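# Move the green block into the blue tray

## Task

Get the green block inside the blue tray. The robot must not fall over or finish leaning, and nothing may be knocked or placed outside the work area; either of those means failure.

## Robot and tools

The robot is a Rainbow Robotics RB-Y1. It has a two-wheeled base with two rear casters, a bending torso (the leg folds at ankle, knee and hip), a head with head_camera, and two 7-joint arms. Each arm has a parallel gripper and a wrist camera (left_wrist_camera, right_wrist_camera) in a case that sticks out sideways and can strike things. The base is 0.58 m wide, extends 0.10 m ahead of the drive axle and 0.57 m behind it, and sweeps a 0.58 m radius when it spins in place. It cannot move sideways.

Frames, all in metres. Base frame: origin on the floor midway between the drive wheels, x forward, y left, z up. The chest, left_hand and right_hand readings are in this frame. A hand point lies between the finger pads, 0.03 m behind the tips. The fingers point along the hand's -z axis and close along its x axis. Printed hand positions can be off, especially at long reach or under load. base_odometry uses the base frame as it was at scene start. It counts only wheel turns, so slip shows up as travel or false turns. Heading is in rad, positive to the left.

move runs one action. Allowed combinations: "base" and/or "joints", optionally with "min_time_s" or "contact_limits"; or "target", alone or with "min_time_s"; or "contact_limits" alone. With no action, move just reports state and images.
- base: a single velocity command {x_m_s, turn_rad_s, for_s}, not a pose. x_m_s is forward speed, 0.005 to 1.5 m/s in either sign, or 0. turn_rad_s is a left turn rate, 0.02 to 1.509 rad/s in either sign, or 0. for_s is 0.1 to 5 s. Any velocity you omit is 0. Acceleration is about 0.4 m/s² (0.5 rad/s² for turns). Distance covered is roughly speed × for_s, and the base keeps coasting to a halt for up to about 3 s afterwards. If |x_m_s| + 0.27·|turn_rad_s| exceeds 1.5, both are scaled down together.
- joints: one flat object keyed by joint name, covering both arms, torso and head. Each value is an absolute target in rad (grippers in m). Ranges: torso_squat_rad 0–1.2 (lowers the chest), torso_shift_rad -0.3–0.6 (hips forward), torso_pitch_rad -0.2–1.4 (lean forward), torso_yaw_rad -1.5–1.5 (left positive; lift both arms out by at least 0.2 rad first). Left arm: shoulder_pitch ±2.356 (negative swings forward/up), shoulder_roll 0–3.141 (out to the left), shoulder_yaw ±2.094, elbow -2.617–0.01 (negative bends), forearm_roll ±3.141, wrist_pitch -1.57–1.919, hand_roll ±2.705, gripper_m 0–0.1 (pad opening). The right arm is the same except right_shoulder_roll_rad runs -3.141–0, with negative moving out to the right. head_pan_rad ±0.523 (left positive), head_tilt_rad -0.35–1.57 (down positive). Torso combined limits: squat+shift≤1.52; squat−shift+pitch≤1.57; shift+0.5·pitch−0.4·squat≤0.7; shift+0.3·pitch−0.5·squat≤0.39. Commands that break these stop partway and report "off_target".
- target: an absolute hand pose for one hand, {side: "left"/"right", x, y, z in m in the base frame (-3 to 3), quat_wxyz in the form the hand lines print}. It is solved into joint angles, so the hand follows an arc; for long moves, chain several short poses. Status afterwards is "reached" (within 10 mm and 2°), "short" (with the remaining error), or "refused" (with a reason). A target cannot start while an earlier move is still running.
- min_time_s: 0.1–8 s, the minimum duration for the arm, head and torso motions in the action.
- contact_limits: {left_gripper_m, right_gripper_m} as a current limit in mA, 200–672.5. The default is 672.5 and it stays in force until changed.
- cameras: a list chosen from head_camera, left_wrist_camera, right_wrist_camera, all. blocking: true (default) waits until everything is at rest; false returns after about 0.5 s.

wait {seconds 0–10, cameras} lets time pass. stop brakes every running motion. zoom_image {camera, region [x0,y0,x1,y1] in pixels, at most 504×504} enlarges part of the latest image. read_manual gives licence texts only. finished_scene ends the scene; the block must already sit in the tray without help.

Results: base_status, joint_status, left_hand_status and right_hand_status report "moving", "done", "off_target" (stopped away from target and may still be pushing), "stopped", "time_out", "contact_stop" (torso only), "limit_stop_at_<name>" (self-collision guard or a limit), "not_followed" (after "joint command not followed" from the arm-collision check), "torque_fault" or "limit_stop_at_motor_heat". A stop you did not command cancels the later move, wait and finished_scene calls in that reply. on_its_own lists what the robot did without being told. lidar_m gives 12 distances in 30° sectors, counter-clockwise from straight ahead, measured at a height of 0.23 m. motor_effort gives wheel load in %; above about 30 at rest usually means the base is pushing on something. Also reported: joint torques, external torques, wrist force and torque (raw, with offsets), and motor temperatures.

Grasping: command an opening at least 0.005 m narrower than the block. "off_target" or "done" on the gripper are both normal while holding.

Things to avoid: dropping the block from a height or releasing it while moving; knocking over the tray or block or pushing them out of the area; driving fast into furniture (the base does not stop on contact, and the upper body can snag on edges and tip the robot); bending or rising quickly with arms reaching forward, or braking hard while driving; letting the arms hit or squeeze each other (keep about 0.5 rad of outward shoulder roll); heavy contact torques that cause a 10 s torque fault; and holding a stretched arm for long, which overheats motors (a hard stop at 80 °C). End with the robot upright and within its torso limits.

Each tool is called after "Call:" by a JSON object that holds its "op" and its "data", one argument or row to a line.

## Session

Call:
{"op": "move", "data": {
  "joints": {"head_tilt_rad":0.6},
  "cameras": ["all"]
}}

Scene clock: 0.73 s.
Joint torques (N m): left_arm=[-0.72 1.13 -0.4 0.11 0.02 -0.16 -0.02] | right_arm=[-2.36 -1.89 -0.61 -1.47 0.22 -0.43 0.09]
External joint torques (N m): left_arm=[0.16 0.18 -0.46 0.06 0.01 0.1 -0.02] | right_arm=[-0.13 0 -0.43 -0.02 0.15 0.15 0.08]
Motor temperatures (°C): left_arm=[48 37 37 44 43 43 45] | right_arm=[38 33 39 44 41 47 41]
Wrist force (N): left_arm=[0.7 -1.5 -4.9] | right_arm=[-9.9 -6.8 -14.5]
Wrist torque (N m): left_arm=[0.03 0.24 -0.12] | right_arm=[0.91 -0.47 -0.46]
Wrist force, peak (N): left_arm=[0.7 -1.5 -5.1] | right_arm=[-9.5 -7.6 -15.1]
move: done
base_odometry: x=+0.000 y=+0.000 heading=+0.000
lidar_m: 2.47 2.42 1.85 2.01 2.73 2.67 2.69 2.62 1.90 1.91 2.82 2.55
base_status: not commanded
joint_positions: torso_squat_rad=+0.350 torso_shift_rad=+0.000 torso_pitch_rad=+0.000 torso_yaw_rad=+0.000 left_shoulder_pitch_rad=+0.030 left_shoulder_roll_rad=+0.028 left_shoulder_yaw_rad=+0.015 left_elbow_rad=-0.140 left_forearm_roll_rad=-0.046 left_wrist_pitch_rad=+0.032 left_hand_roll_rad=+0.030 left_gripper_m=+0.100 right_shoulder_pitch_rad=+0.037 right_shoulder_roll_rad=-0.045 right_shoulder_yaw_rad=+0.007 right_elbow_rad=-0.286 right_forearm_roll_rad=-0.025 right_wrist_pitch_rad=-0.004 right_hand_roll_rad=+0.034 right_gripper_m=+0.100 head_pan_rad=+0.000 head_tilt_rad=+0.600
joint_status: all done
wheel_motors_off: 0
motor_effort: left_wheel=+2(2) right_wheel=+3(3)
chest: x=-0.2280 y=+0.0010 z=+1.2475 quat_wxyz=(+1.000, -0.001, +0.000, +0.000) (m; base frame)
left_hand: x=-0.1891 y=+0.2432 z=+0.5630 quat_wxyz=(+0.999, +0.015, -0.040, +0.004) (m; base frame)
right_hand: x=-0.1151 y=-0.2543 z=+0.5729 quat_wxyz=(+0.992, -0.024, -0.127, +0.006) (m; base frame)
pictures: head_camera, left_wrist_camera, right_wrist_camera
Images, in order (width x height): head_camera 896x504, left_wrist_camera 644x364, right_wrist_camera 644x364.

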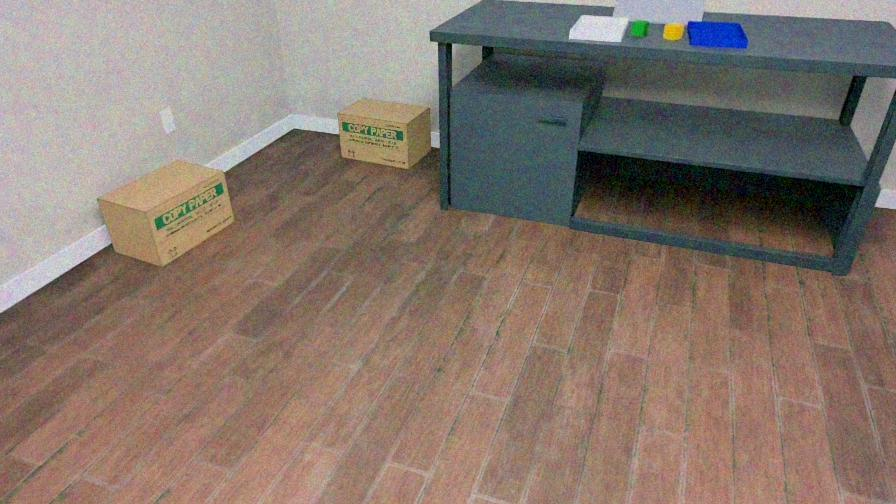

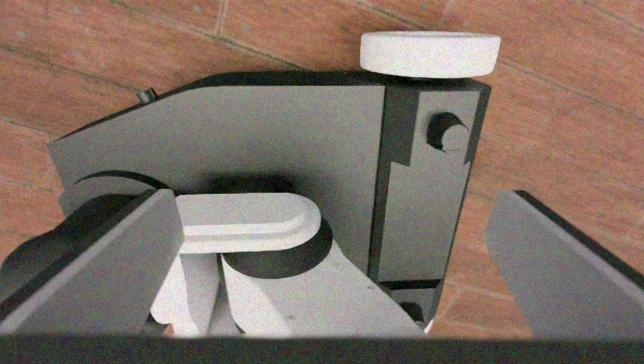

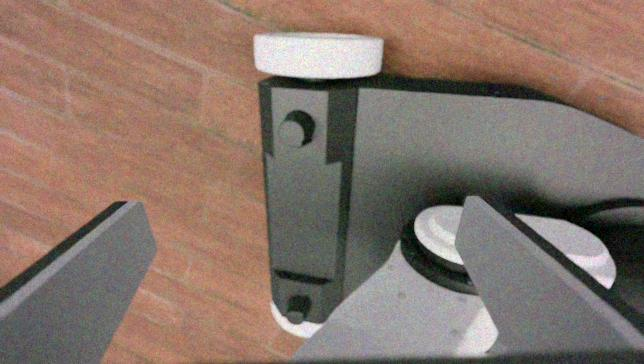

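Call:
{"op": "move", "data": {
  "base": {"turn_rad_s":-0.4,"for_s":0.75},
  "joints": {"right_shoulder_roll_rad":-0.25,"right_elbow_rad":-2.3,"right_shoulder_pitch_rad":0.5}
}}

Call:
{"op": "move", "data": {
  "base": {"x_m_s":0.6,"for_s":2.4},
  "cameras": ["head_camera"]
}}

Scene clock: 7.50 s.
Joint torques (N m): left_arm=[-0.69 1.11 -0.54 0.05 0 -0.09 -0.07] | right_arm=[-3.55 -4.77 -2.65 -10.73 0.29 -1.86 0.05]
External joint torques (N m): left_arm=[0.2 0.17 -0.59 0 0 0.17 -0.06] | right_arm=[-0.75 -0.96 0.33 -0.15 0.06 0.07 0]
Wrist force (N): left_arm=[0.8 -1.5 -5.1] | right_arm=[-14.1 -5.7 -6.9]
Wrist torque (N m): left_arm=[0.03 0.27 -0.12] | right_arm=[0.74 -0.74 -0.51]
Wrist force, peak (N): left_arm=[0.7 -1.6 -5.2] | right_arm=[-13.7 -6.3 -14.2]
move: done
base_odometry: x=+0.000 y=+0.000 heading=-0.293
lidar_m: 2.47 2.54 1.89 1.87 2.01 2.75 2.65 2.79 2.41 1.89 2.48 2.53
base_status: done (sent for 0.77 of 0.77 s)
joint_positions: torso_squat_rad=+0.350 torso_shift_rad=+0.000 torso_pitch_rad=+0.000 torso_yaw_rad=+0.000 left_shoulder_pitch_rad=+0.030 left_shoulder_roll_rad=+0.028 left_shoulder_yaw_rad=+0.015 left_elbow_rad=-0.140 left_forearm_roll_rad=-0.046 left_wrist_pitch_rad=+0.032 left_hand_roll_rad=+0.030 left_gripper_m=+0.100 right_shoulder_pitch_rad=+0.500 right_shoulder_roll_rad=-0.250 right_shoulder_yaw_rad=+0.007 right_elbow_rad=-2.300 right_forearm_roll_rad=-0.025 right_wrist_pitch_rad=-0.004 right_hand_roll_rad=+0.034 right_gripper_m=+0.100 head_pan_rad=+0.000 head_tilt_rad=+0.600
joint_status: all done
wheel_motors_off: 0
motor_effort: left_wheel=+4(32) right_wheel=-7(33)
chest: x=-0.2280 y=+0.0011 z=+1.2475 quat_wxyz=(+1.000, -0.001, +0.000, +0.000) (m; base frame)
left_hand: x=-0.1892 y=+0.2433 z=+0.5630 quat_wxyz=(+0.999, +0.015, -0.040, +0.004) (m; base frame)
right_hand: x=+0.1477 y=-0.2787 z=+1.1629 quat_wxyz=(+0.611, -0.100, -0.780, +0.092) (m; base frame)
pictures: none

Scene clock: 11.93 s.
Joint torques (N m): left_arm=[-0.19 1.22 -0.58 0.23 -0.01 -0.17 -0.12] | right_arm=[-2.97 -4.97 -3.23 -10.73 0.31 -1.66 0.15]
External joint torques (N m): left_arm=[0.7 0.27 -0.63 0.18 -0.01 0.09 -0.12] | right_arm=[-0.16 -1.16 -0.25 -0.16 0.08 0.27 0.1]
Wrist force (N): left_arm=[0.6 -1.4 -5.0] | right_arm=[-14.8 -5.8 -6.8]
Wrist torque (N m): left_arm=[0.03 0.24 -0.12] | right_arm=[0.78 -0.77 -0.50]
Wrist force, peak (N): left_arm=[1.2 -1.7 -5.1] | right_arm=[-14.8 -5.8 -7.9]
move: done
base_odometry: x=+1.378 y=-0.418 heading=-0.295
lidar_m: 1.05 1.06 1.85 1.82 2.02 2.79 4.09 3.29 2.21 2.38 2.37 1.26
base_status: done (sent for 2.4 of 2.4 s)
joint_positions: torso_squat_rad=+0.350 torso_shift_rad=+0.000 torso_pitch_rad=+0.000 torso_yaw_rad=+0.000 left_shoulder_pitch_rad=+0.030 left_shoulder_roll_rad=+0.028 left_shoulder_yaw_rad=+0.015 left_elbow_rad=-0.140 left_forearm_roll_rad=-0.046 left_wrist_pitch_rad=+0.032 left_hand_roll_rad=+0.030 left_gripper_m=+0.100 right_shoulder_pitch_rad=+0.500 right_shoulder_roll_rad=-0.250 right_shoulder_yaw_rad=+0.007 right_elbow_rad=-2.300 right_forearm_roll_rad=-0.025 right_wrist_pitch_rad=-0.004 right_hand_roll_rad=+0.034 right_gripper_m=+0.100 head_pan_rad=+0.000 head_tilt_rad=+0.600
joint_status: not commanded
wheel_motors_off: 0
motor_effort: left_wheel=-16(46) right_wheel=+15(56)
chest: x=-0.2280 y=+0.0011 z=+1.2475 quat_wxyz=(+1.000, -0.001, +0.000, +0.000) (m; base frame)
left_hand: x=-0.1890 y=+0.2432 z=+0.5630 quat_wxyz=(+0.999, +0.015, -0.040, +0.004) (m; base frame)
right_hand: x=+0.1477 y=-0.2787 z=+1.1628 quat_wxyz=(+0.611, -0.100, -0.780, +0.092) (m; base frame)
pictures: head_camera
Images, in order (width x height): head_camera 896x504.

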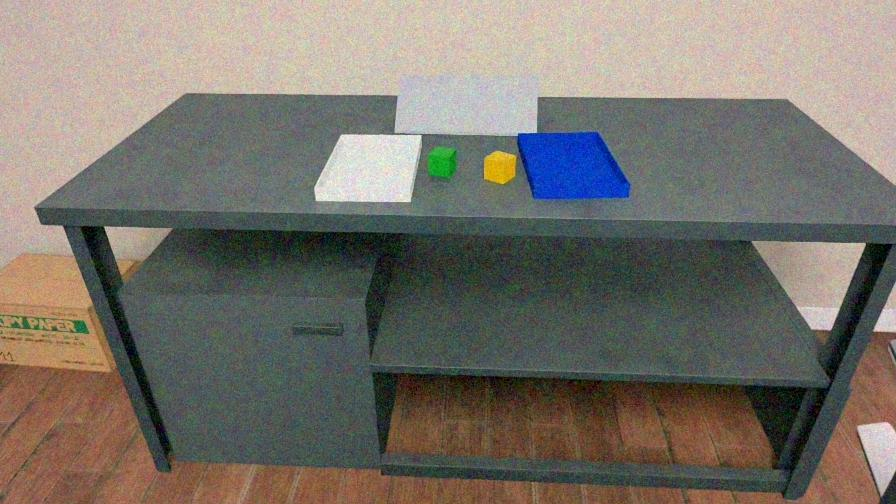

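Call:
{"op": "move", "data": {
  "base": {"x_m_s":0.4,"for_s":1.9}
}}

Call:
{"op": "move", "data": {
  "joints": {"torso_pitch_rad":0.6,"torso_shift_rad":0.2,"head_tilt_rad":0.3},
  "min_time_s": 1.8,
  "cameras": ["head_camera","right_wrist_camera"]
}}

Scene clock: 19.63 s.
Joint torques (N m): left_arm=[-0.54 1.33 -0.42 0.16 0.06 -0.17 -0.12] | right_arm=[-2.76 -5.18 -2.99 -11.06 0.29 -1.8 0.04]
External joint torques (N m): left_arm=[0.34 0.38 -0.48 0.11 0.06 0.09 -0.11] | right_arm=[0.04 -1.37 -0.01 -0.48 0.06 0.13 -0.01]
Wrist force (N): left_arm=[0.7 -1.7 -5.1] | right_arm=[-14.5 -5.1 -7.0]
Wrist torque (N m): left_arm=[0.05 0.25 -0.11] | right_arm=[0.68 -0.76 -0.49]
Wrist force, peak (N): left_arm=[0.9 -1.6 -5.1] | right_arm=[-15.2 -6.0 -7.7]
move: done
base_odometry: x=+2.105 y=-0.639 heading=-0.296
lidar_m: 0.81 0.34 0.38 1.79 1.89 2.89 4.85 2.74 2.48 0.86 0.89 0.94
base_status: done (sent for 1.9 of 1.9 s)
joint_positions: torso_squat_rad=+0.350 torso_shift_rad=+0.000 torso_pitch_rad=+0.000 torso_yaw_rad=+0.000 left_shoulder_pitch_rad=+0.030 left_shoulder_roll_rad=+0.028 left_shoulder_yaw_rad=+0.015 left_elbow_rad=-0.140 left_forearm_roll_rad=-0.046 left_wrist_pitch_rad=+0.032 left_hand_roll_rad=+0.030 left_gripper_m=+0.100 right_shoulder_pitch_rad=+0.500 right_shoulder_roll_rad=-0.250 right_shoulder_yaw_rad=+0.007 right_elbow_rad=-2.300 right_forearm_roll_rad=-0.025 right_wrist_pitch_rad=-0.004 right_hand_roll_rad=+0.034 right_gripper_m=+0.100 head_pan_rad=+0.000 head_tilt_rad=+0.600
joint_status: not commanded
wheel_motors_off: 0
motor_effort: left_wheel=-18(31) right_wheel=+16(42)
chest: x=-0.2279 y=+0.0011 z=+1.2475 quat_wxyz=(+1.000, -0.001, +0.000, +0.000) (m; base frame)
left_hand: x=-0.1891 y=+0.2432 z=+0.5630 quat_wxyz=(+0.999, +0.015, -0.040, +0.004) (m; base frame)
right_hand: x=+0.1477 y=-0.2787 z=+1.1628 quat_wxyz=(+0.611, -0.100, -0.780, +0.092) (m; base frame)
pictures: none

Scene clock: 31.03 s.
Joint torques (N m): left_arm=[14.04 1.01 -0.25 5.19 0.01 0.84 -0.1] | right_arm=[20.53 -3.81 7.32 16.33 -0.26 8.8 -0.47]
External joint torques (N m): left_arm=[0.52 0.11 -0.39 -0.44 0.02 0.05 -0.13] | right_arm=[14.47 -0.35 10.31 26.15 -0.48 10.75 -0.52]
External joint torques when the fault began: right_arm=[15.6 -0.74 9.71 39.67 -0.57 15.78 -0.44]
Motor temperatures (°C): left_arm=[48 37 37 44 43 43 45] | right_arm=[39 33 39 51 41 53 41]
Wrist force (N): left_arm=[3.9 -1.8 -4.4] | right_arm=[39.2 -26.5 -0.7]
Wrist torque (N m): left_arm=[0.09 0.43 -0.15] | right_arm=[1.29 1.00 0.11]
Wrist force, peak (N): left_arm=[5.6 -1.8 -4.1] | right_arm=[90.9 -41.4 47.1]
move: torque_fault
TORQUE FAULT: right_elbow_rad reached its load limit. The robot stopped for 10 seconds, dropped its targets and accepts commands again. Before the stop ended, the hold on right_elbow_rad was turned back by 0.8 degrees, the way its load pushed it. The stop added 9.1 s to the call.
base_odometry: x=+2.105 y=-0.639 heading=-0.296
lidar_m: 0.80 0.35 0.38 1.79 1.89 2.89 4.85 2.71 2.47 0.88 0.87 0.93
base_status: not commanded
joint_positions: torso_squat_rad=+0.350 torso_shift_rad=+0.180 torso_pitch_rad=+0.543 torso_yaw_rad=-0.001 left_shoulder_pitch_rad=+0.030 left_shoulder_roll_rad=+0.028 left_shoulder_yaw_rad=+0.015 left_elbow_rad=-0.140 left_forearm_roll_rad=-0.046 left_wrist_pitch_rad=+0.032 left_hand_roll_rad=+0.030 left_gripper_m=+0.100 right_shoulder_pitch_rad=+0.495 right_shoulder_roll_rad=-0.250 right_shoulder_yaw_rad=+0.004 right_elbow_rad=-2.326 right_forearm_roll_rad=-0.024 right_wrist_pitch_rad=-0.008 right_hand_roll_rad=+0.035 right_gripper_m=+0.099 head_pan_rad=+0.000 head_tilt_rad=+0.326
joint_status: torso_shift_rad torque_fault (moved +0.179 of +0.200); torso_pitch_rad torque_fault (moved +0.542 of +0.600); head_tilt_rad torque_fault (moved -0.274 of -0.300)
wheel_motors_off: 0
on_its_own: torso_pitch_rad is held at +0.545, not at your +0.600, since a torque_fault; right_elbow_rad is held at -2.319, not at your -2.300, since a torque_fault; head_tilt_rad is held at +0.326, not at your +0.300, since a torque_fault
motor_effort: left_wheel=-14(36) right_wheel=+12(29)
chest: x=+0.0495 y=+0.0015 z=+1.1923 quat_wxyz=(+0.963, -0.001, +0.268, -0.001) (m; base frame)
left_hand: x=-0.2708 y=+0.2431 z=+0.5859 quat_wxyz=(+0.973, +0.015, +0.230, -0.001) (m; base frame)
right_hand: x=+0.3332 y=-0.2762 z=+0.9398 quat_wxyz=(+0.787, -0.072, -0.601, +0.117) (m; base frame)
pictures: head_camera, right_wrist_camera
Images, in order (width x height): head_camera 896x504, right_wrist_camera 644x364.

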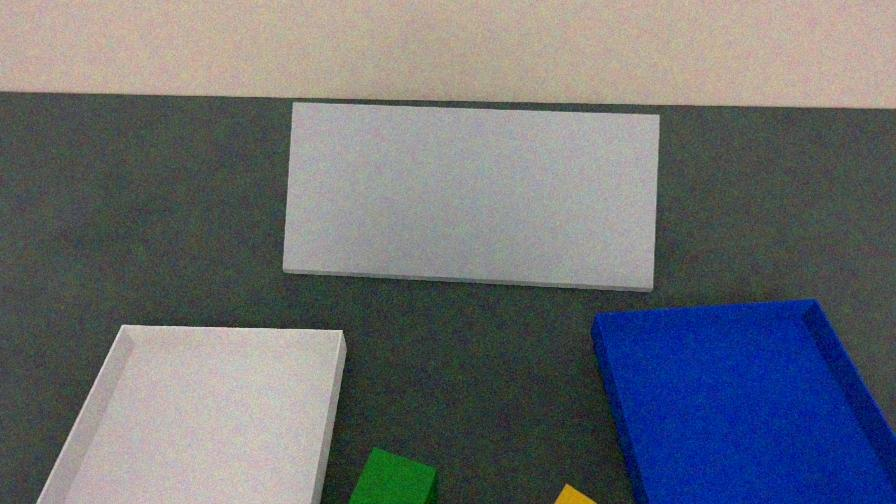

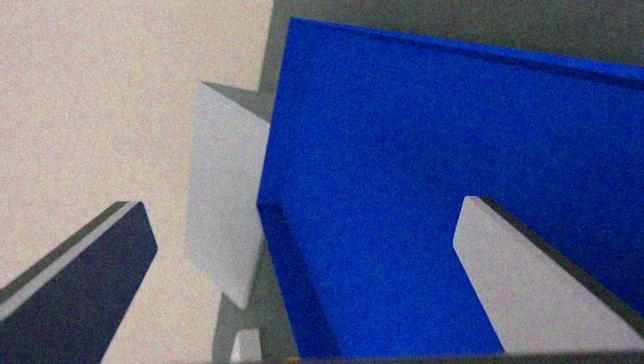

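Call:
{"op": "move", "data": {
  "joints": {"torso_pitch_rad":0.25,"torso_shift_rad":0.0,"head_tilt_rad":0.7},
  "min_time_s": 1.5,
  "cameras": ["head_camera"]
}}

Scene clock: 34.13 s.
Joint torques (N m): left_arm=[6.11 1.22 -0.5 2.6 0.02 0.36 -0.08] | right_arm=[1.95 -4.24 -2.02 -10.25 0.19 -1.69 -0.16]
External joint torques (N m): left_arm=[0.14 0.25 -0.6 -0.12 0.02 0.12 -0.09] | right_arm=[0.58 -0.47 1.06 0.33 -0.05 0.31 -0.21]
Wrist force (N): left_arm=[2.4 -1.7 -4.7] | right_arm=[-14.1 -5.0 -8.5]
Wrist torque (N m): left_arm=[0.06 0.36 -0.14] | right_arm=[0.67 -0.72 -0.49]
Wrist force, peak (N): left_arm=[4.0 -1.9 -4.4] | right_arm=[39.3 -26.8 -0.6]
move: done
base_odometry: x=+2.105 y=-0.639 heading=-0.296
lidar_m: 0.80 0.34 0.39 1.78 1.90 2.89 4.85 2.73 2.47 0.87 0.89 0.93
base_status: not commanded
joint_positions: torso_squat_rad=+0.350 torso_shift_rad=+0.000 torso_pitch_rad=+0.250 torso_yaw_rad=-0.001 left_shoulder_pitch_rad=+0.030 left_shoulder_roll_rad=+0.028 left_shoulder_yaw_rad=+0.015 left_elbow_rad=-0.140 left_forearm_roll_rad=-0.046 left_wrist_pitch_rad=+0.032 left_hand_roll_rad=+0.030 left_gripper_m=+0.100 right_shoulder_pitch_rad=+0.498 right_shoulder_roll_rad=-0.250 right_shoulder_yaw_rad=+0.006 right_elbow_rad=-2.319 right_forearm_roll_rad=-0.025 right_wrist_pitch_rad=-0.006 right_hand_roll_rad=+0.035 right_gripper_m=+0.100 head_pan_rad=+0.000 head_tilt_rad=+0.700
joint_status: all done
wheel_motors_off: 0
on_its_own: right_elbow_rad is held at -2.319, not at your -2.300, since a torque_fault
motor_effort: left_wheel=-14(15) right_wheel=+14(15)
chest: x=-0.1515 y=+0.0012 z=+1.2378 quat_wxyz=(+0.992, -0.001, +0.125, -0.001) (m; base frame)
left_hand: x=-0.2829 y=+0.2432 z=+0.5649 quat_wxyz=(+0.996, +0.015, +0.085, +0.002) (m; base frame)
right_hand: x=+0.1923 y=-0.2768 z=+1.0731 quat_wxyz=(+0.696, -0.088, -0.705, +0.105) (m; base frame)
pictures: head_camera
Images, in order (width x height): head_camera 896x504.

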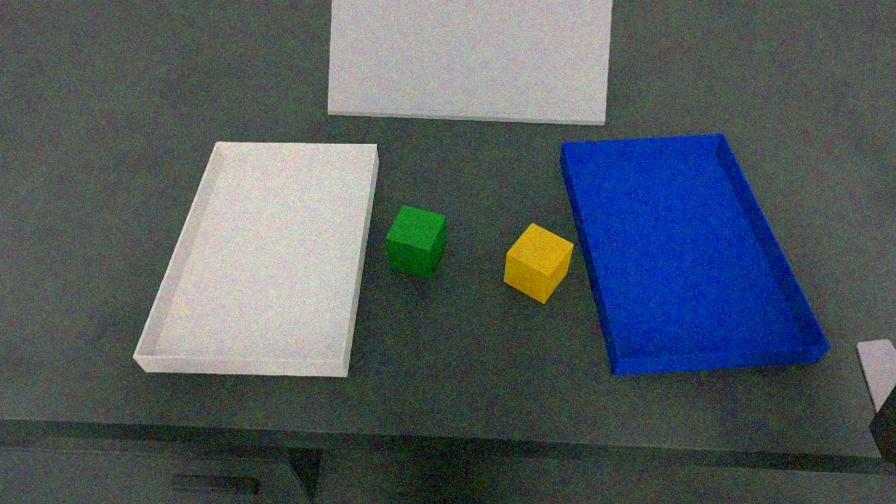

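Call:
{"op": "move", "data": {
  "cameras": ["all"]
}}

Call:
{"op": "zoom_image", "data": {
  "camera": "head_camera",
  "region": [700, 300, 896, 504]
}}

Scene clock: 40.00 s.
Joint torques (N m): left_arm=[6.07 1.27 -0.36 2.53 -0.03 0.31 -0.09] | right_arm=[2.04 -4.36 -2.16 -10.24 0.08 -1.84 -0.23]
External joint torques (N m): left_arm=[0.09 0.3 -0.46 -0.19 -0.03 0.07 -0.1] | right_arm=[0.67 -0.59 0.92 0.34 -0.15 0.17 -0.28]
Motor temperatures (°C): left_arm=[48 37 36 44 43 43 45] | right_arm=[39 33 39 50 41 52 41]
Wrist force (N): left_arm=[2.3 -1.7 -5.0] | right_arm=[-14.6 -5.6 -9.2]
Wrist torque (N m): left_arm=[0.07 0.35 -0.13] | right_arm=[0.72 -0.72 -0.51]
Wrist force, peak (N): left_arm=[2.3 -1.8 -5.0] | right_arm=[-15.0 -5.2 -9.1]
base_odometry: x=+2.105 y=-0.639 heading=-0.296
lidar_m: 0.80 0.34 0.39 1.78 1.90 2.91 4.84 2.71 2.47 0.88 0.88 0.93
base_status: not commanded
joint_positions: torso_squat_rad=+0.350 torso_shift_rad=+0.000 torso_pitch_rad=+0.250 torso_yaw_rad=-0.001 left_shoulder_pitch_rad=+0.030 left_shoulder_roll_rad=+0.028 left_shoulder_yaw_rad=+0.015 left_elbow_rad=-0.140 left_forearm_roll_rad=-0.046 left_wrist_pitch_rad=+0.032 left_hand_roll_rad=+0.030 left_gripper_m=+0.100 right_shoulder_pitch_rad=+0.498 right_shoulder_roll_rad=-0.250 right_shoulder_yaw_rad=+0.006 right_elbow_rad=-2.319 right_forearm_roll_rad=-0.025 right_wrist_pitch_rad=-0.006 right_hand_roll_rad=+0.035 right_gripper_m=+0.100 head_pan_rad=+0.000 head_tilt_rad=+0.700
joint_status: all done
wheel_motors_off: 0
on_its_own: right_elbow_rad is held at -2.319, not at your -2.300, since a torque_fault
motor_effort: left_wheel=-14(15) right_wheel=+13(15)
chest: x=-0.1515 y=+0.0012 z=+1.2378 quat_wxyz=(+0.992, -0.001, +0.125, -0.001) (m; base frame)
left_hand: x=-0.2829 y=+0.2432 z=+0.5649 quat_wxyz=(+0.996, +0.015, +0.085, +0.002) (m; base frame)
right_hand: x=+0.1923 y=-0.2768 z=+1.0731 quat_wxyz=(+0.696, -0.088, -0.705, +0.105) (m; base frame)
pictures: head_camera, left_wrist_camera, right_wrist_camera
Images, in order (width x height): head_camera 896x504, left_wrist_camera 644x364, right_wrist_camera 644x364.

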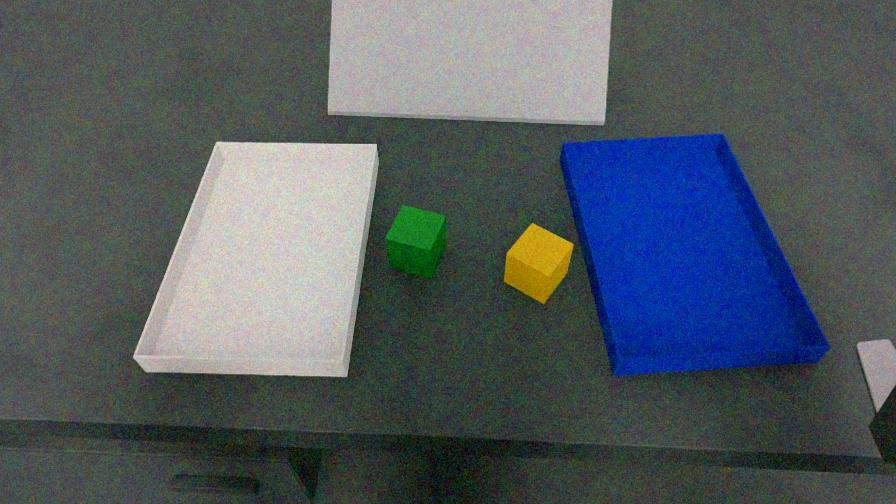

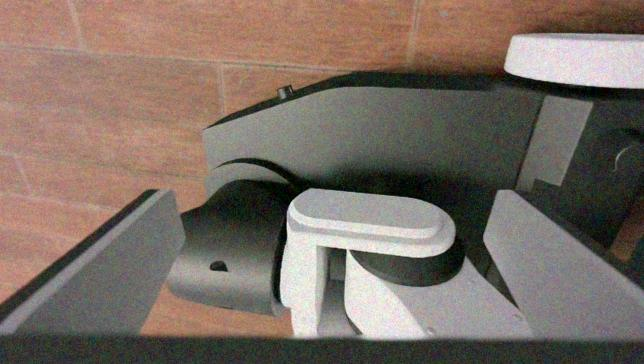

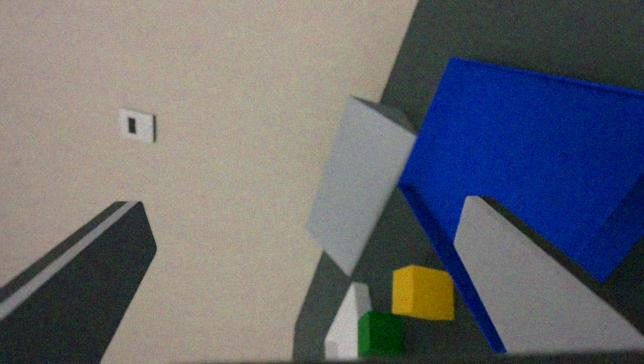

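Scaled by 2.471 from the camera's 896x504 image, which has a finer 1280x720 frame.

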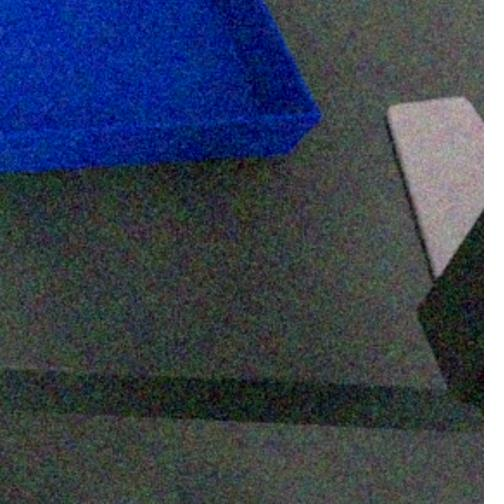

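Call:
{"op": "zoom_image", "data": {
  "camera": "head_camera",
  "region": [500, 100, 896, 460]
}}

Call:
{"op": "zoom_image", "data": {
  "camera": "right_wrist_camera",
  "region": [300, 20, 644, 364]
}}

Call:
{"op": "zoom_image", "data": {
  "camera": "head_camera",
  "region": [120, 100, 560, 480]
}}

Scaled by 1.273 from the camera's 896x504 image, which has a finer 1280x720 frame.

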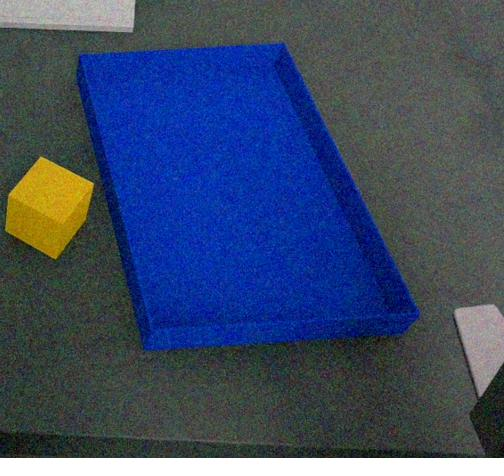

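Scaled by 1.465 from the camera's 644x364 image, which has a finer 1265x715 frame.

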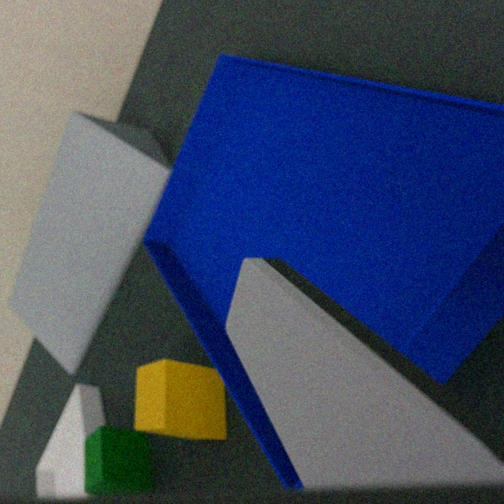

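Scaled by 1.145 from the camera's 896x504 image, which has a finer 1280x720 frame.

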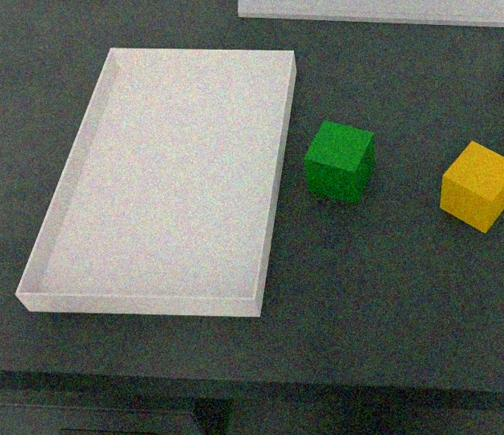

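Call:
{"op": "move", "data": {
  "target": {"side":"right","x":0.27,"y":-0.1,"z":1.13,"quat_wxyz":[0.993,0,0,-0.115]},
  "min_time_s": 1.5
}}

Call:
{"op": "move", "data": {
  "joints": {"torso_pitch_rad":0.35,"torso_shift_rad":0.25},
  "min_time_s": 1.5
}}

Call:
{"op": "move", "data": {
  "target": {"side":"right","x":0.41,"y":0.03,"z":1.05,"quat_wxyz":[0.993,0,0,-0.115]},
  "min_time_s": 1,
  "cameras": ["head_camera","right_wrist_camera"]
}}

Scene clock: 55.43 s.
Joint torques (N m): left_arm=[6.38 1.12 -0.42 2.57 -0.04 0.39 -0.03] | right_arm=[-22.36 -7.44 -9.45 -1.95 0.43 -0.38 0.13]
External joint torques (N m): left_arm=[0.39 0.15 -0.52 -0.15 -0.03 0.15 -0.04] | right_arm=[-0.15 0.54 0.27 0.17 0.22 -0.36 0.13]
Wrist force (N): left_arm=[2.2 -1.8 -4.9] | right_arm=[-8.0 -7.2 -14.9]
Wrist torque (N m): left_arm=[0.07 0.33 -0.13] | right_arm=[0.90 -0.39 -0.40]
Wrist force, peak (N): left_arm=[2.4 -1.9 -5.0] | right_arm=[-12.7 -11.7 -12.9]
move: done
base_odometry: x=+2.105 y=-0.639 heading=-0.296
lidar_m: 0.80 0.36 0.40 1.79 1.90 2.91 4.84 2.73 2.48 0.86 0.88 0.93
base_status: not commanded
joint_positions: torso_squat_rad=+0.350 torso_shift_rad=+0.000 torso_pitch_rad=+0.250 torso_yaw_rad=-0.001 left_shoulder_pitch_rad=+0.030 left_shoulder_roll_rad=+0.028 left_shoulder_yaw_rad=+0.015 left_elbow_rad=-0.140 left_forearm_roll_rad=-0.046 left_wrist_pitch_rad=+0.032 left_hand_roll_rad=+0.030 left_gripper_m=+0.100 right_shoulder_pitch_rad=-1.475 right_shoulder_roll_rad=-0.749 right_shoulder_yaw_rad=+0.750 right_elbow_rad=-1.575 right_forearm_roll_rad=-1.377 right_wrist_pitch_rad=+1.919 right_hand_roll_rad=-1.325 right_gripper_m=+0.100 head_pan_rad=+0.000 head_tilt_rad=+0.700
joint_status: all done
wheel_motors_off: 0
motor_effort: left_wheel=-15(15) right_wheel=+11(15)
chest: x=-0.1515 y=+0.0011 z=+1.2378 quat_wxyz=(+0.992, -0.001, +0.125, +0.000) (m; base frame)
left_hand: x=-0.2829 y=+0.2432 z=+0.5650 quat_wxyz=(+0.996, +0.015, +0.085, +0.002) (m; base frame)
right_hand: x=+0.2703 y=-0.1008 z=+1.1308 quat_wxyz=(+0.993, +0.003, -0.004, -0.117) (m; base frame)
right_hand_status: reached (checked arc, planned for 1.6 s): 1 mm and 0.5 deg off.
pictures: none

Scene clock: 57.40 s.
Joint torques (N m): left_arm=[8.94 1.2 -0.23 3.52 0.01 0.58 -0.06] | right_arm=[-22.13 -7.18 -8.73 -2.68 0.17 -0.1 0.15]
External joint torques (N m): left_arm=[0.29 0.23 -0.34 -0.24 0.01 0.15 -0.07] | right_arm=[-0.2 0.66 0.86 0.09 0.12 -0.18 0.16]
Wrist force (N): left_arm=[2.8 -1.7 -4.7] | right_arm=[-7.6 -7.3 -14.7]
Wrist torque (N m): left_arm=[0.07 0.36 -0.14] | right_arm=[0.93 -0.33 -0.39]
Wrist force, peak (N): left_arm=[3.1 -1.8 -4.9] | right_arm=[-8.4 -7.1 -15.7]
move: done
base_odometry: x=+2.105 y=-0.639 heading=-0.296
lidar_m: 0.79 0.34 0.39 1.78 1.90 2.90 4.84 2.71 2.48 0.86 0.89 0.93
base_status: not commanded
joint_positions: torso_squat_rad=+0.350 torso_shift_rad=+0.250 torso_pitch_rad=+0.350 torso_yaw_rad=-0.001 left_shoulder_pitch_rad=+0.030 left_shoulder_roll_rad=+0.028 left_shoulder_yaw_rad=+0.015 left_elbow_rad=-0.140 left_forearm_roll_rad=-0.046 left_wrist_pitch_rad=+0.032 left_hand_roll_rad=+0.030 left_gripper_m=+0.100 right_shoulder_pitch_rad=-1.475 right_shoulder_roll_rad=-0.749 right_shoulder_yaw_rad=+0.750 right_elbow_rad=-1.575 right_forearm_roll_rad=-1.377 right_wrist_pitch_rad=+1.919 right_hand_roll_rad=-1.325 right_gripper_m=+0.100 head_pan_rad=+0.000 head_tilt_rad=+0.700
joint_status: all done
wheel_motors_off: 0
motor_effort: left_wheel=-12(15) right_wheel=+7(15)
chest: x=+0.0408 y=+0.0010 z=+1.2082 quat_wxyz=(+0.985, -0.001, +0.174, +0.000) (m; base frame)
left_hand: x=-0.1573 y=+0.2432 z=+0.5519 quat_wxyz=(+0.991, +0.015, +0.135, +0.001) (m; base frame)
right_hand: x=+0.4497 y=-0.1009 z=+1.0596 quat_wxyz=(+0.992, -0.003, +0.046, -0.117) (m; base frame)
pictures: none

Scene clock: 58.80 s.
Joint torques (N m): left_arm=[9.1 1.29 -0.38 3.59 0.04 0.48 -0.04] | right_arm=[-22.7 -5.46 -8.78 -2.75 0.44 -0.15 0.03]
External joint torques (N m): left_arm=[0.44 0.32 -0.49 -0.17 0.05 0.05 -0.05] | right_arm=[-1.07 -0.41 0.75 0.37 0.24 -0.15 0.03]
Wrist force (N): left_arm=[2.8 -1.9 -4.8] | right_arm=[-8.3 -7.5 -14.9]
Wrist torque (N m): left_arm=[0.09 0.37 -0.14] | right_arm=[0.96 -0.36 -0.38]
Wrist force, peak (N): left_arm=[2.9 -1.7 -4.9] | right_arm=[-8.8 -6.9 -15.4]
move: done
base_odometry: x=+2.105 y=-0.639 heading=-0.296
lidar_m: 0.79 0.34 0.39 1.78 1.89 2.89 4.85 2.72 2.46 0.86 0.88 0.94
base_status: not commanded
joint_positions: torso_squat_rad=+0.350 torso_shift_rad=+0.250 torso_pitch_rad=+0.350 torso_yaw_rad=-0.001 left_shoulder_pitch_rad=+0.030 left_shoulder_roll_rad=+0.028 left_shoulder_yaw_rad=+0.015 left_elbow_rad=-0.140 left_forearm_roll_rad=-0.046 left_wrist_pitch_rad=+0.032 left_hand_roll_rad=+0.030 left_gripper_m=+0.100 right_shoulder_pitch_rad=-1.596 right_shoulder_roll_rad=-0.430 right_shoulder_yaw_rad=+0.873 right_elbow_rad=-1.563 right_forearm_roll_rad=-1.253 right_wrist_pitch_rad=+1.877 right_hand_roll_rad=-1.623 right_gripper_m=+0.100 head_pan_rad=+0.000 head_tilt_rad=+0.700
joint_status: all done
wheel_motors_off: 0
motor_effort: left_wheel=-12(12) right_wheel=+8(8)
chest: x=+0.0408 y=+0.0010 z=+1.2082 quat_wxyz=(+0.985, -0.001, +0.174, +0.000) (m; base frame)
left_hand: x=-0.1572 y=+0.2432 z=+0.5519 quat_wxyz=(+0.991, +0.015, +0.135, +0.001) (m; base frame)
right_hand: x=+0.4096 y=+0.0295 z=+1.0503 quat_wxyz=(+0.993, +0.001, -0.001, -0.115) (m; base frame)
right_hand_status: reached (checked arc, planned for 1.0 s): 1 mm and 0.2 deg off.
pictures: head_camera, right_wrist_camera
Images, in order (width x height): head_camera 896x504, right_wrist_camera 644x364.

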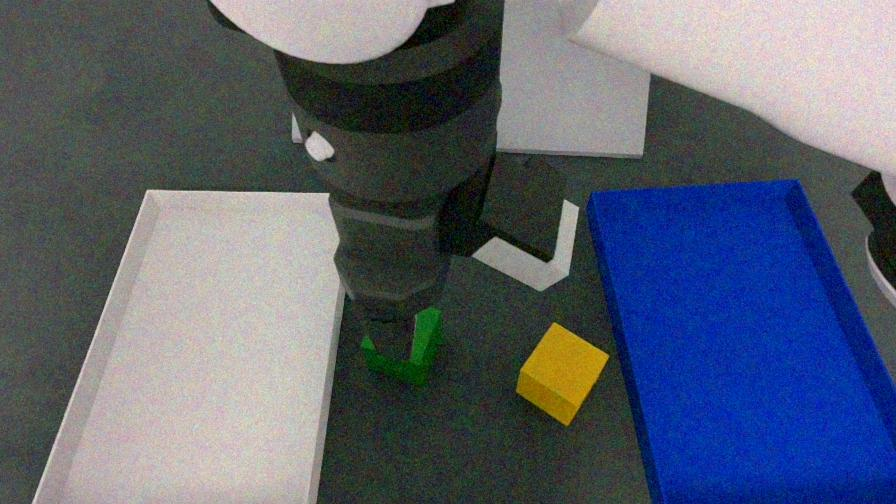

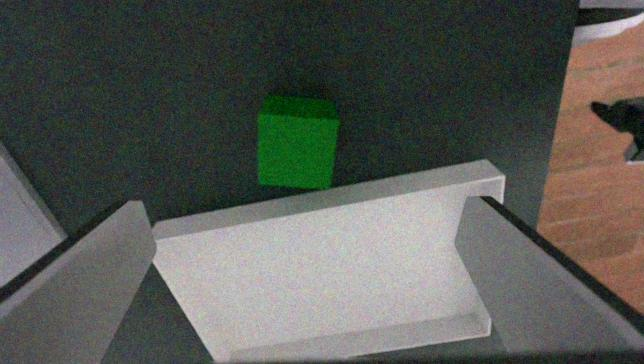

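Call:
{"op": "move", "data": {
  "target": {"side":"right","x":0.421,"y":0.049,"z":0.965,"quat_wxyz":[0.993,0,0,-0.115]},
  "cameras": ["head_camera","right_wrist_camera"]
}}

Scene clock: 62.30 s.
Joint torques (N m): left_arm=[8.98 1.23 -0.44 3.54 -0.05 0.49 0.02] | right_arm=[-23.48 -4.03 -9.29 -4.09 0.14 0.23 -0.08]
External joint torques (N m): left_arm=[0.32 0.26 -0.55 -0.22 -0.05 0.06 0.01] | right_arm=[-1.74 -0.24 -0.35 0.03 -0.07 0.23 -0.08]
Wrist force (N): left_arm=[2.8 -1.8 -4.9] | right_arm=[-8.9 -7.0 -14.3]
Wrist torque (N m): left_arm=[0.07 0.37 -0.14] | right_arm=[0.90 -0.43 -0.53]
Wrist force, peak (N): left_arm=[2.8 -1.9 -4.9] | right_arm=[-9.7 -6.6 -16.1]
move: done
base_odometry: x=+2.105 y=-0.639 heading=-0.296
lidar_m: 0.80 0.34 0.37 1.78 1.88 2.90 4.86 2.73 2.48 0.87 0.89 0.93
base_status: not commanded
joint_positions: torso_squat_rad=+0.350 torso_shift_rad=+0.250 torso_pitch_rad=+0.350 torso_yaw_rad=-0.001 left_shoulder_pitch_rad=+0.030 left_shoulder_roll_rad=+0.028 left_shoulder_yaw_rad=+0.015 left_elbow_rad=-0.140 left_forearm_roll_rad=-0.046 left_wrist_pitch_rad=+0.032 left_hand_roll_rad=+0.030 left_gripper_m=+0.100 right_shoulder_pitch_rad=-1.505 right_shoulder_roll_rad=-0.326 right_shoulder_yaw_rad=+0.990 right_elbow_rad=-1.370 right_forearm_roll_rad=-1.110 right_wrist_pitch_rad=+1.693 right_hand_roll_rad=-1.520 right_gripper_m=+0.100 head_pan_rad=+0.000 head_tilt_rad=+0.700
joint_status: all done
wheel_motors_off: 0
motor_effort: left_wheel=-9(12) right_wheel=+8(9)
chest: x=+0.0407 y=+0.0010 z=+1.2083 quat_wxyz=(+0.985, -0.001, +0.174, +0.000) (m; base frame)
left_hand: x=-0.1572 y=+0.2432 z=+0.5519 quat_wxyz=(+0.991, +0.016, +0.135, +0.001) (m; base frame)
right_hand: x=+0.4209 y=+0.0489 z=+0.9651 quat_wxyz=(+0.993, +0.000, +0.000, -0.115) (m; base frame)
right_hand_status: reached (checked arc, planned for 0.5 s): 0 mm and 0.1 deg off.
pictures: head_camera, right_wrist_camera
Images, in order (width x height): head_camera 896x504, right_wrist_camera 644x364.

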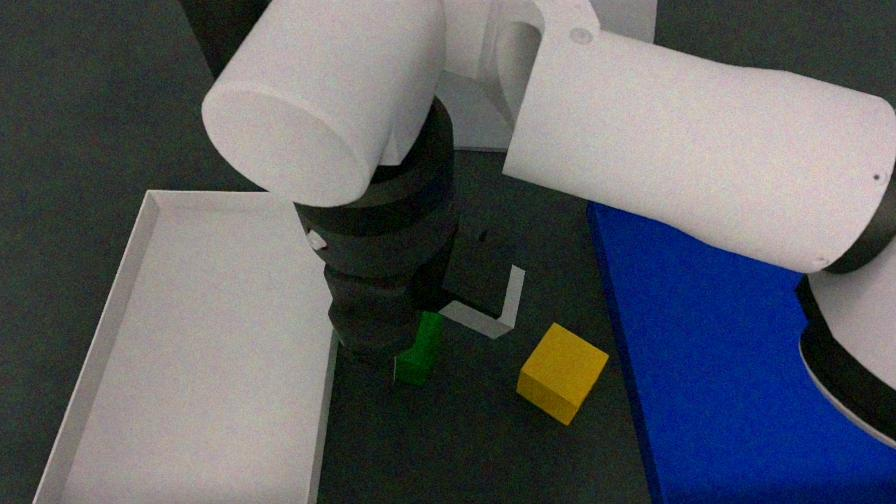

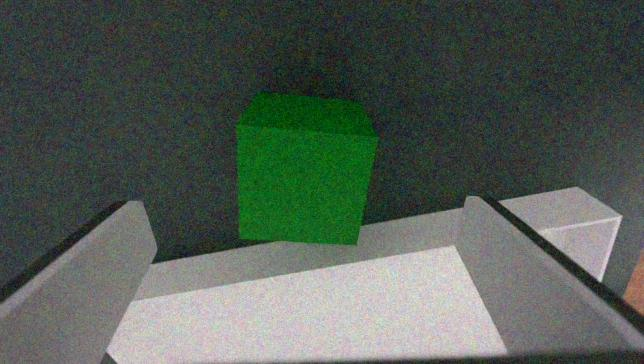

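Call:
{"op": "move", "data": {
  "target": {"side":"right","x":0.421,"y":0.049,"z":0.893,"quat_wxyz":[0.993,0,0,-0.115]},
  "min_time_s": 0.8
}}

Call:
{"op": "move", "data": {
  "joints": {"right_gripper_m":0.03},
  "cameras": ["right_wrist_camera"]
}}

Scene clock: 65.10 s.
Joint torques (N m): left_arm=[8.64 0.98 -0.28 3.43 0.07 0.54 -0.05] | right_arm=[-21.75 -2.29 -7.41 -4.4 0.3 -0.02 0.15]
External joint torques (N m): left_arm=[-0.01 0.01 -0.4 -0.33 0.08 0.11 -0.06] | right_arm=[-0.49 0.3 0.69 0.22 0.08 -0.02 0.15]
Wrist force (N): left_arm=[2.8 -1.9 -4.8] | right_arm=[-8.6 -6.6 -15.5]
Wrist torque (N m): left_arm=[0.10 0.36 -0.13] | right_arm=[0.83 -0.37 -0.46]
Wrist force, peak (N): left_arm=[2.9 -1.8 -4.9] | right_arm=[-8.6 -7.2 -15.6]
move: done
base_odometry: x=+2.105 y=-0.639 heading=-0.296
lidar_m: 0.80 0.35 0.39 1.80 1.89 2.89 4.85 2.74 2.47 0.87 0.88 0.93
base_status: not commanded
joint_positions: torso_squat_rad=+0.350 torso_shift_rad=+0.250 torso_pitch_rad=+0.350 torso_yaw_rad=-0.001 left_shoulder_pitch_rad=+0.030 left_shoulder_roll_rad=+0.028 left_shoulder_yaw_rad=+0.015 left_elbow_rad=-0.140 left_forearm_roll_rad=-0.046 left_wrist_pitch_rad=+0.032 left_hand_roll_rad=+0.030 left_gripper_m=+0.100 right_shoulder_pitch_rad=-1.411 right_shoulder_roll_rad=-0.264 right_shoulder_yaw_rad=+1.071 right_elbow_rad=-1.225 right_forearm_roll_rad=-1.018 right_wrist_pitch_rad=+1.535 right_hand_roll_rad=-1.448 right_gripper_m=+0.100 head_pan_rad=+0.000 head_tilt_rad=+0.700
joint_status: all done
wheel_motors_off: 0
motor_effort: left_wheel=-10(10) right_wheel=+9(9)
chest: x=+0.0407 y=+0.0010 z=+1.2083 quat_wxyz=(+0.985, -0.001, +0.174, +0.000) (m; base frame)
left_hand: x=-0.1572 y=+0.2432 z=+0.5519 quat_wxyz=(+0.991, +0.016, +0.135, +0.001) (m; base frame)
right_hand: x=+0.4211 y=+0.0490 z=+0.8932 quat_wxyz=(+0.993, +0.000, +0.000, -0.115) (m; base frame)
right_hand_status: reached (checked arc, planned for 0.8 s): 0 mm and 0.0 deg off.
pictures: none

Scene clock: 66.43 s.
Joint torques (N m): left_arm=[8.98 1.16 -0.39 3.45 0 0.51 -0.07] | right_arm=[-21.83 -1.96 -7.79 -4.52 0.3 0.09 0.15]
External joint torques (N m): left_arm=[0.33 0.19 -0.5 -0.31 0 0.08 -0.08] | right_arm=[-0.57 0.63 0.3 0.1 0.08 0.09 0.15]
Wrist force (N): left_arm=[2.9 -1.6 -4.8] | right_arm=[-8.1 -6.7 -14.4]
Wrist torque (N m): left_arm=[0.05 0.39 -0.14] | right_arm=[0.82 -0.31 -0.50]
Wrist force, peak (N): left_arm=[3.1 -1.8 -4.8] | right_arm=[-8.5 -6.9 -15.3]
move: off_target
base_odometry: x=+2.105 y=-0.639 heading=-0.296
lidar_m: 0.80 0.33 0.39 1.78 1.89 2.90 4.85 2.72 2.46 0.87 0.90 0.93
base_status: not commanded
joint_positions: torso_squat_rad=+0.350 torso_shift_rad=+0.250 torso_pitch_rad=+0.350 torso_yaw_rad=-0.001 left_shoulder_pitch_rad=+0.030 left_shoulder_roll_rad=+0.028 left_shoulder_yaw_rad=+0.015 left_elbow_rad=-0.140 left_forearm_roll_rad=-0.046 left_wrist_pitch_rad=+0.032 left_hand_roll_rad=+0.030 left_gripper_m=+0.100 right_shoulder_pitch_rad=-1.411 right_shoulder_roll_rad=-0.264 right_shoulder_yaw_rad=+1.071 right_elbow_rad=-1.225 right_forearm_roll_rad=-1.018 right_wrist_pitch_rad=+1.535 right_hand_roll_rad=-1.448 right_gripper_m=+0.051 head_pan_rad=+0.000 head_tilt_rad=+0.700
joint_status: right_gripper_m off_target (ended at +0.051, target +0.030)
wheel_motors_off: 0
motor_effort: left_wheel=-9(10) right_wheel=+9(9)
chest: x=+0.0407 y=+0.0010 z=+1.2083 quat_wxyz=(+0.985, -0.001, +0.174, +0.000) (m; base frame)
left_hand: x=-0.1572 y=+0.2432 z=+0.5519 quat_wxyz=(+0.991, +0.016, +0.135, +0.001) (m; base frame)
right_hand: x=+0.4211 y=+0.0490 z=+0.8932 quat_wxyz=(+0.993, +0.000, +0.000, -0.115) (m; base frame)
pictures: right_wrist_camera
Images, in order (width x height): right_wrist_camera 644x364.

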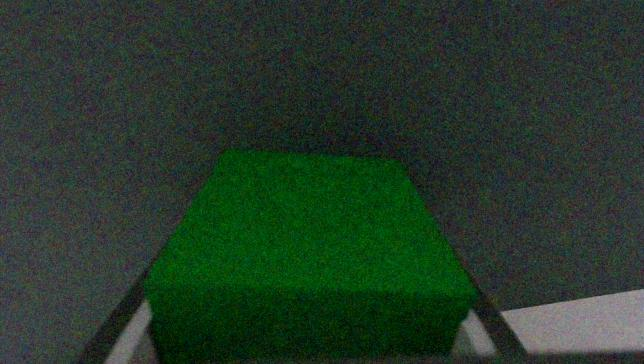

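Call:
{"op": "move", "data": {
  "target": {"side":"right","x":0.421,"y":0.049,"z":1.02,"quat_wxyz":[0.993,0,0,-0.115]},
  "min_time_s": 0.8
}}

Call:
{"op": "move", "data": {
  "target": {"side":"right","x":0.42,"y":-0.24,"z":1.03,"quat_wxyz":[0.993,0,0,-0.115]},
  "min_time_s": 1.5,
  "cameras": ["head_camera","right_wrist_camera"]
}}

Scene clock: 68.87 s.
Joint torques (N m): left_arm=[8.87 1.09 -0.38 3.54 0.05 0.51 -0.11] | right_arm=[-22.73 -5.43 -8.52 -3.65 0.3 -0.31 -0.04]
External joint torques (N m): left_arm=[0.21 0.12 -0.49 -0.22 0.06 0.08 -0.12] | right_arm=[-0.66 -0.76 0.67 -0.04 0.1 -0.32 -0.04]
Wrist force (N): left_arm=[2.8 -1.8 -4.8] | right_arm=[-8.2 -6.5 -15.4]
Wrist torque (N m): left_arm=[0.08 0.36 -0.14] | right_arm=[0.83 -0.35 -0.43]
Wrist force, peak (N): left_arm=[2.9 -1.7 -5.0] | right_arm=[-9.1 -6.8 -16.9]
move: done
base_odometry: x=+2.105 y=-0.639 heading=-0.296
lidar_m: 0.80 0.35 0.39 1.78 1.90 2.90 4.85 2.74 2.48 0.87 0.88 0.93
base_status: not commanded
joint_positions: torso_squat_rad=+0.350 torso_shift_rad=+0.250 torso_pitch_rad=+0.350 torso_yaw_rad=-0.001 left_shoulder_pitch_rad=+0.030 left_shoulder_roll_rad=+0.028 left_shoulder_yaw_rad=+0.015 left_elbow_rad=-0.140 left_forearm_roll_rad=-0.046 left_wrist_pitch_rad=+0.032 left_hand_roll_rad=+0.030 left_gripper_m=+0.100 right_shoulder_pitch_rad=-1.591 right_shoulder_roll_rad=-0.350 right_shoulder_yaw_rad=+0.918 right_elbow_rad=-1.416 right_forearm_roll_rad=-1.186 right_wrist_pitch_rad=+1.803 right_hand_roll_rad=-1.554 right_gripper_m=+0.051 head_pan_rad=+0.000 head_tilt_rad=+0.700
joint_status: all done
wheel_motors_off: 0
motor_effort: left_wheel=-9(10) right_wheel=+9(9)
chest: x=+0.0407 y=+0.0010 z=+1.2083 quat_wxyz=(+0.985, -0.001, +0.174, +0.000) (m; base frame)
left_hand: x=-0.1572 y=+0.2432 z=+0.5519 quat_wxyz=(+0.991, +0.016, +0.135, +0.001) (m; base frame)
right_hand: x=+0.4212 y=+0.0492 z=+1.0199 quat_wxyz=(+0.993, +0.000, +0.000, -0.115) (m; base frame)
right_hand_status: reached (checked arc, planned for 0.8 s): 0 mm and 0.1 deg off.
pictures: none

Scene clock: 70.70 s.
Joint torques (N m): left_arm=[8.91 0.99 -0.46 3.53 0 0.53 -0.05] | right_arm=[-17.04 -12 -10.97 -1.73 0.25 -0.22 0.04]
External joint torques (N m): left_arm=[0.25 0.02 -0.57 -0.23 0.01 0.1 -0.06] | right_arm=[-0.64 -0.1 -0.56 -0.23 0.02 -0.22 0.04]
Wrist force (N): left_arm=[2.8 -1.8 -4.8] | right_arm=[-8.1 -6.9 -15.1]
Wrist torque (N m): left_arm=[0.07 0.37 -0.14] | right_arm=[0.87 -0.33 -0.48]
Wrist force, peak (N): left_arm=[3.0 -1.8 -4.9] | right_arm=[-8.6 -7.3 -16.5]
move: done
base_odometry: x=+2.105 y=-0.639 heading=-0.296
lidar_m: 0.81 0.35 0.37 1.78 1.89 2.91 4.85 2.73 2.48 0.87 0.88 0.92
base_status: not commanded
joint_positions: torso_squat_rad=+0.350 torso_shift_rad=+0.250 torso_pitch_rad=+0.350 torso_yaw_rad=-0.001 left_shoulder_pitch_rad=+0.030 left_shoulder_roll_rad=+0.028 left_shoulder_yaw_rad=+0.015 left_elbow_rad=-0.140 left_forearm_roll_rad=-0.046 left_wrist_pitch_rad=+0.032 left_hand_roll_rad=+0.030 left_gripper_m=+0.100 right_shoulder_pitch_rad=-1.146 right_shoulder_roll_rad=-1.236 right_shoulder_yaw_rad=+0.685 right_elbow_rad=-1.935 right_forearm_roll_rad=-1.422 right_wrist_pitch_rad=+1.683 right_hand_roll_rad=-1.171 right_gripper_m=+0.051 head_pan_rad=+0.000 head_tilt_rad=+0.700
joint_status: all done
wheel_motors_off: 0
motor_effort: left_wheel=-9(10) right_wheel=+9(9)
chest: x=+0.0407 y=+0.0010 z=+1.2083 quat_wxyz=(+0.985, -0.001, +0.174, +0.000) (m; base frame)
left_hand: x=-0.1572 y=+0.2432 z=+0.5519 quat_wxyz=(+0.991, +0.016, +0.135, +0.001) (m; base frame)
right_hand: x=+0.4201 y=-0.2400 z=+1.0301 quat_wxyz=(+0.993, +0.000, +0.000, -0.115) (m; base frame)
right_hand_status: reached (checked arc, planned for 1.5 s): 0 mm and 0.0 deg off.
pictures: head_camera, right_wrist_camera
Images, in order (width x height): head_camera 896x504, right_wrist_camera 644x364.

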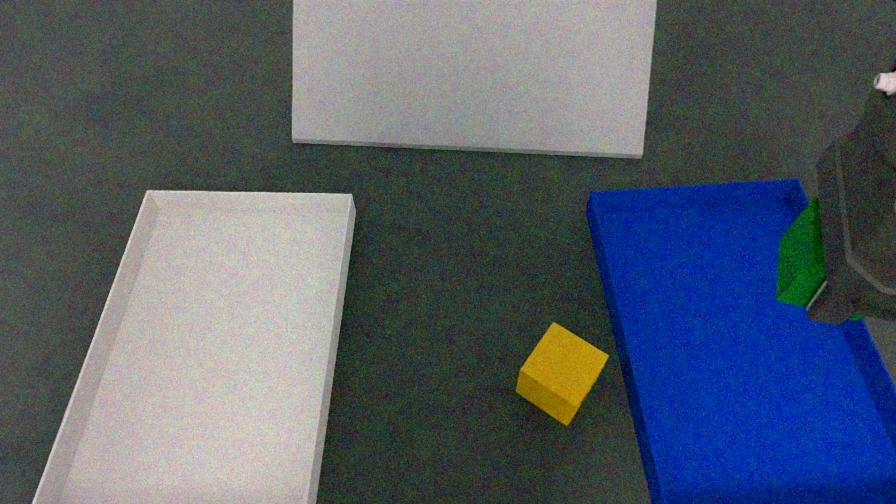

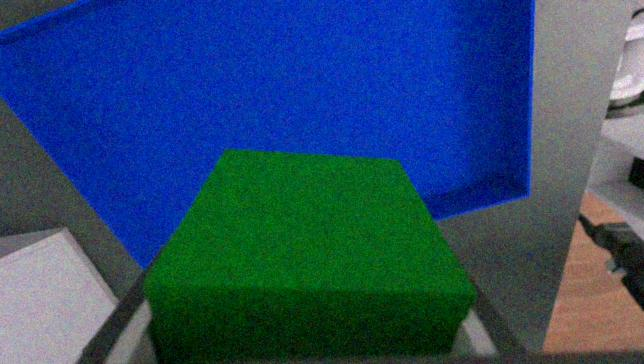

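Call:
{"op": "move", "data": {
  "target": {"side":"right","x":0.42,"y":-0.225,"z":0.902,"quat_wxyz":[0.993,0,0,-0.115]},
  "min_time_s": 1.3,
  "cameras": ["head_camera","right_wrist_camera"]
}}

Scene clock: 74.70 s.
Joint torques (N m): left_arm=[8.86 1.14 -0.47 3.53 0.06 0.48 -0.04] | right_arm=[-16.73 -10.05 -9.45 -3.26 0.4 -0.2 0.25]
External joint torques (N m): left_arm=[0.21 0.17 -0.58 -0.23 0.06 0.05 -0.05] | right_arm=[-0.26 1.29 0.35 0.24 0.17 -0.19 0.25]
Wrist force (N): left_arm=[2.7 -1.8 -4.7] | right_arm=[-8.5 -7.1 -15.9]
Wrist torque (N m): left_arm=[0.07 0.36 -0.13] | right_arm=[0.94 -0.40 -0.46]
Wrist force, peak (N): left_arm=[3.0 -1.8 -5.0] | right_arm=[-8.0 -7.7 -16.3]
move: done
base_odometry: x=+2.105 y=-0.639 heading=-0.296
lidar_m: 0.81 0.34 0.39 1.79 1.90 2.90 4.86 2.74 2.49 0.87 0.90 0.94
base_status: not commanded
joint_positions: torso_squat_rad=+0.350 torso_shift_rad=+0.250 torso_pitch_rad=+0.350 torso_yaw_rad=-0.001 left_shoulder_pitch_rad=+0.030 left_shoulder_roll_rad=+0.028 left_shoulder_yaw_rad=+0.015 left_elbow_rad=-0.140 left_forearm_roll_rad=-0.046 left_wrist_pitch_rad=+0.032 left_hand_roll_rad=+0.030 left_gripper_m=+0.100 right_shoulder_pitch_rad=-0.994 right_shoulder_roll_rad=-1.050 right_shoulder_yaw_rad=+0.848 right_elbow_rad=-1.781 right_forearm_roll_rad=-1.144 right_wrist_pitch_rad=+1.462 right_hand_roll_rad=-1.132 right_gripper_m=+0.051 head_pan_rad=+0.000 head_tilt_rad=+0.700
joint_status: all done
wheel_motors_off: 0
motor_effort: left_wheel=-10(10) right_wheel=+8(9)
chest: x=+0.0407 y=+0.0010 z=+1.2083 quat_wxyz=(+0.985, -0.001, +0.174, +0.000) (m; base frame)
left_hand: x=-0.1572 y=+0.2432 z=+0.5519 quat_wxyz=(+0.991, +0.016, +0.135, +0.001) (m; base frame)
right_hand: x=+0.4202 y=-0.2251 z=+0.9022 quat_wxyz=(+0.993, +0.000, +0.000, -0.115) (m; base frame)
right_hand_status: reached (checked arc, planned for 1.3 s): 0 mm and 0.0 deg off.
pictures: head_camera, right_wrist_camera
Images, in order (width x height): head_camera 896x504, right_wrist_camera 644x364.

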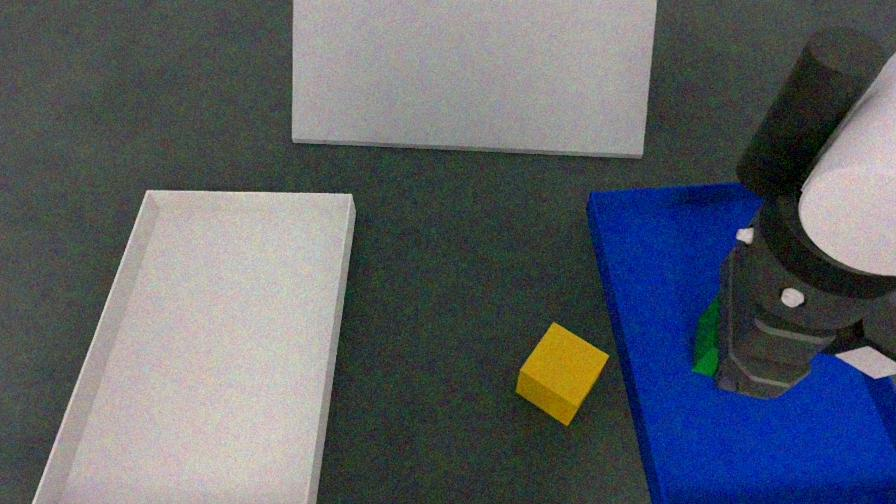

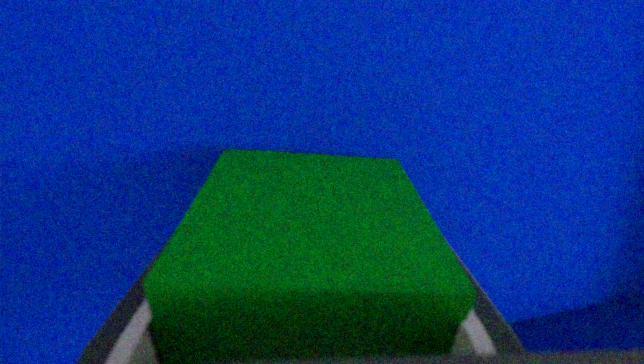

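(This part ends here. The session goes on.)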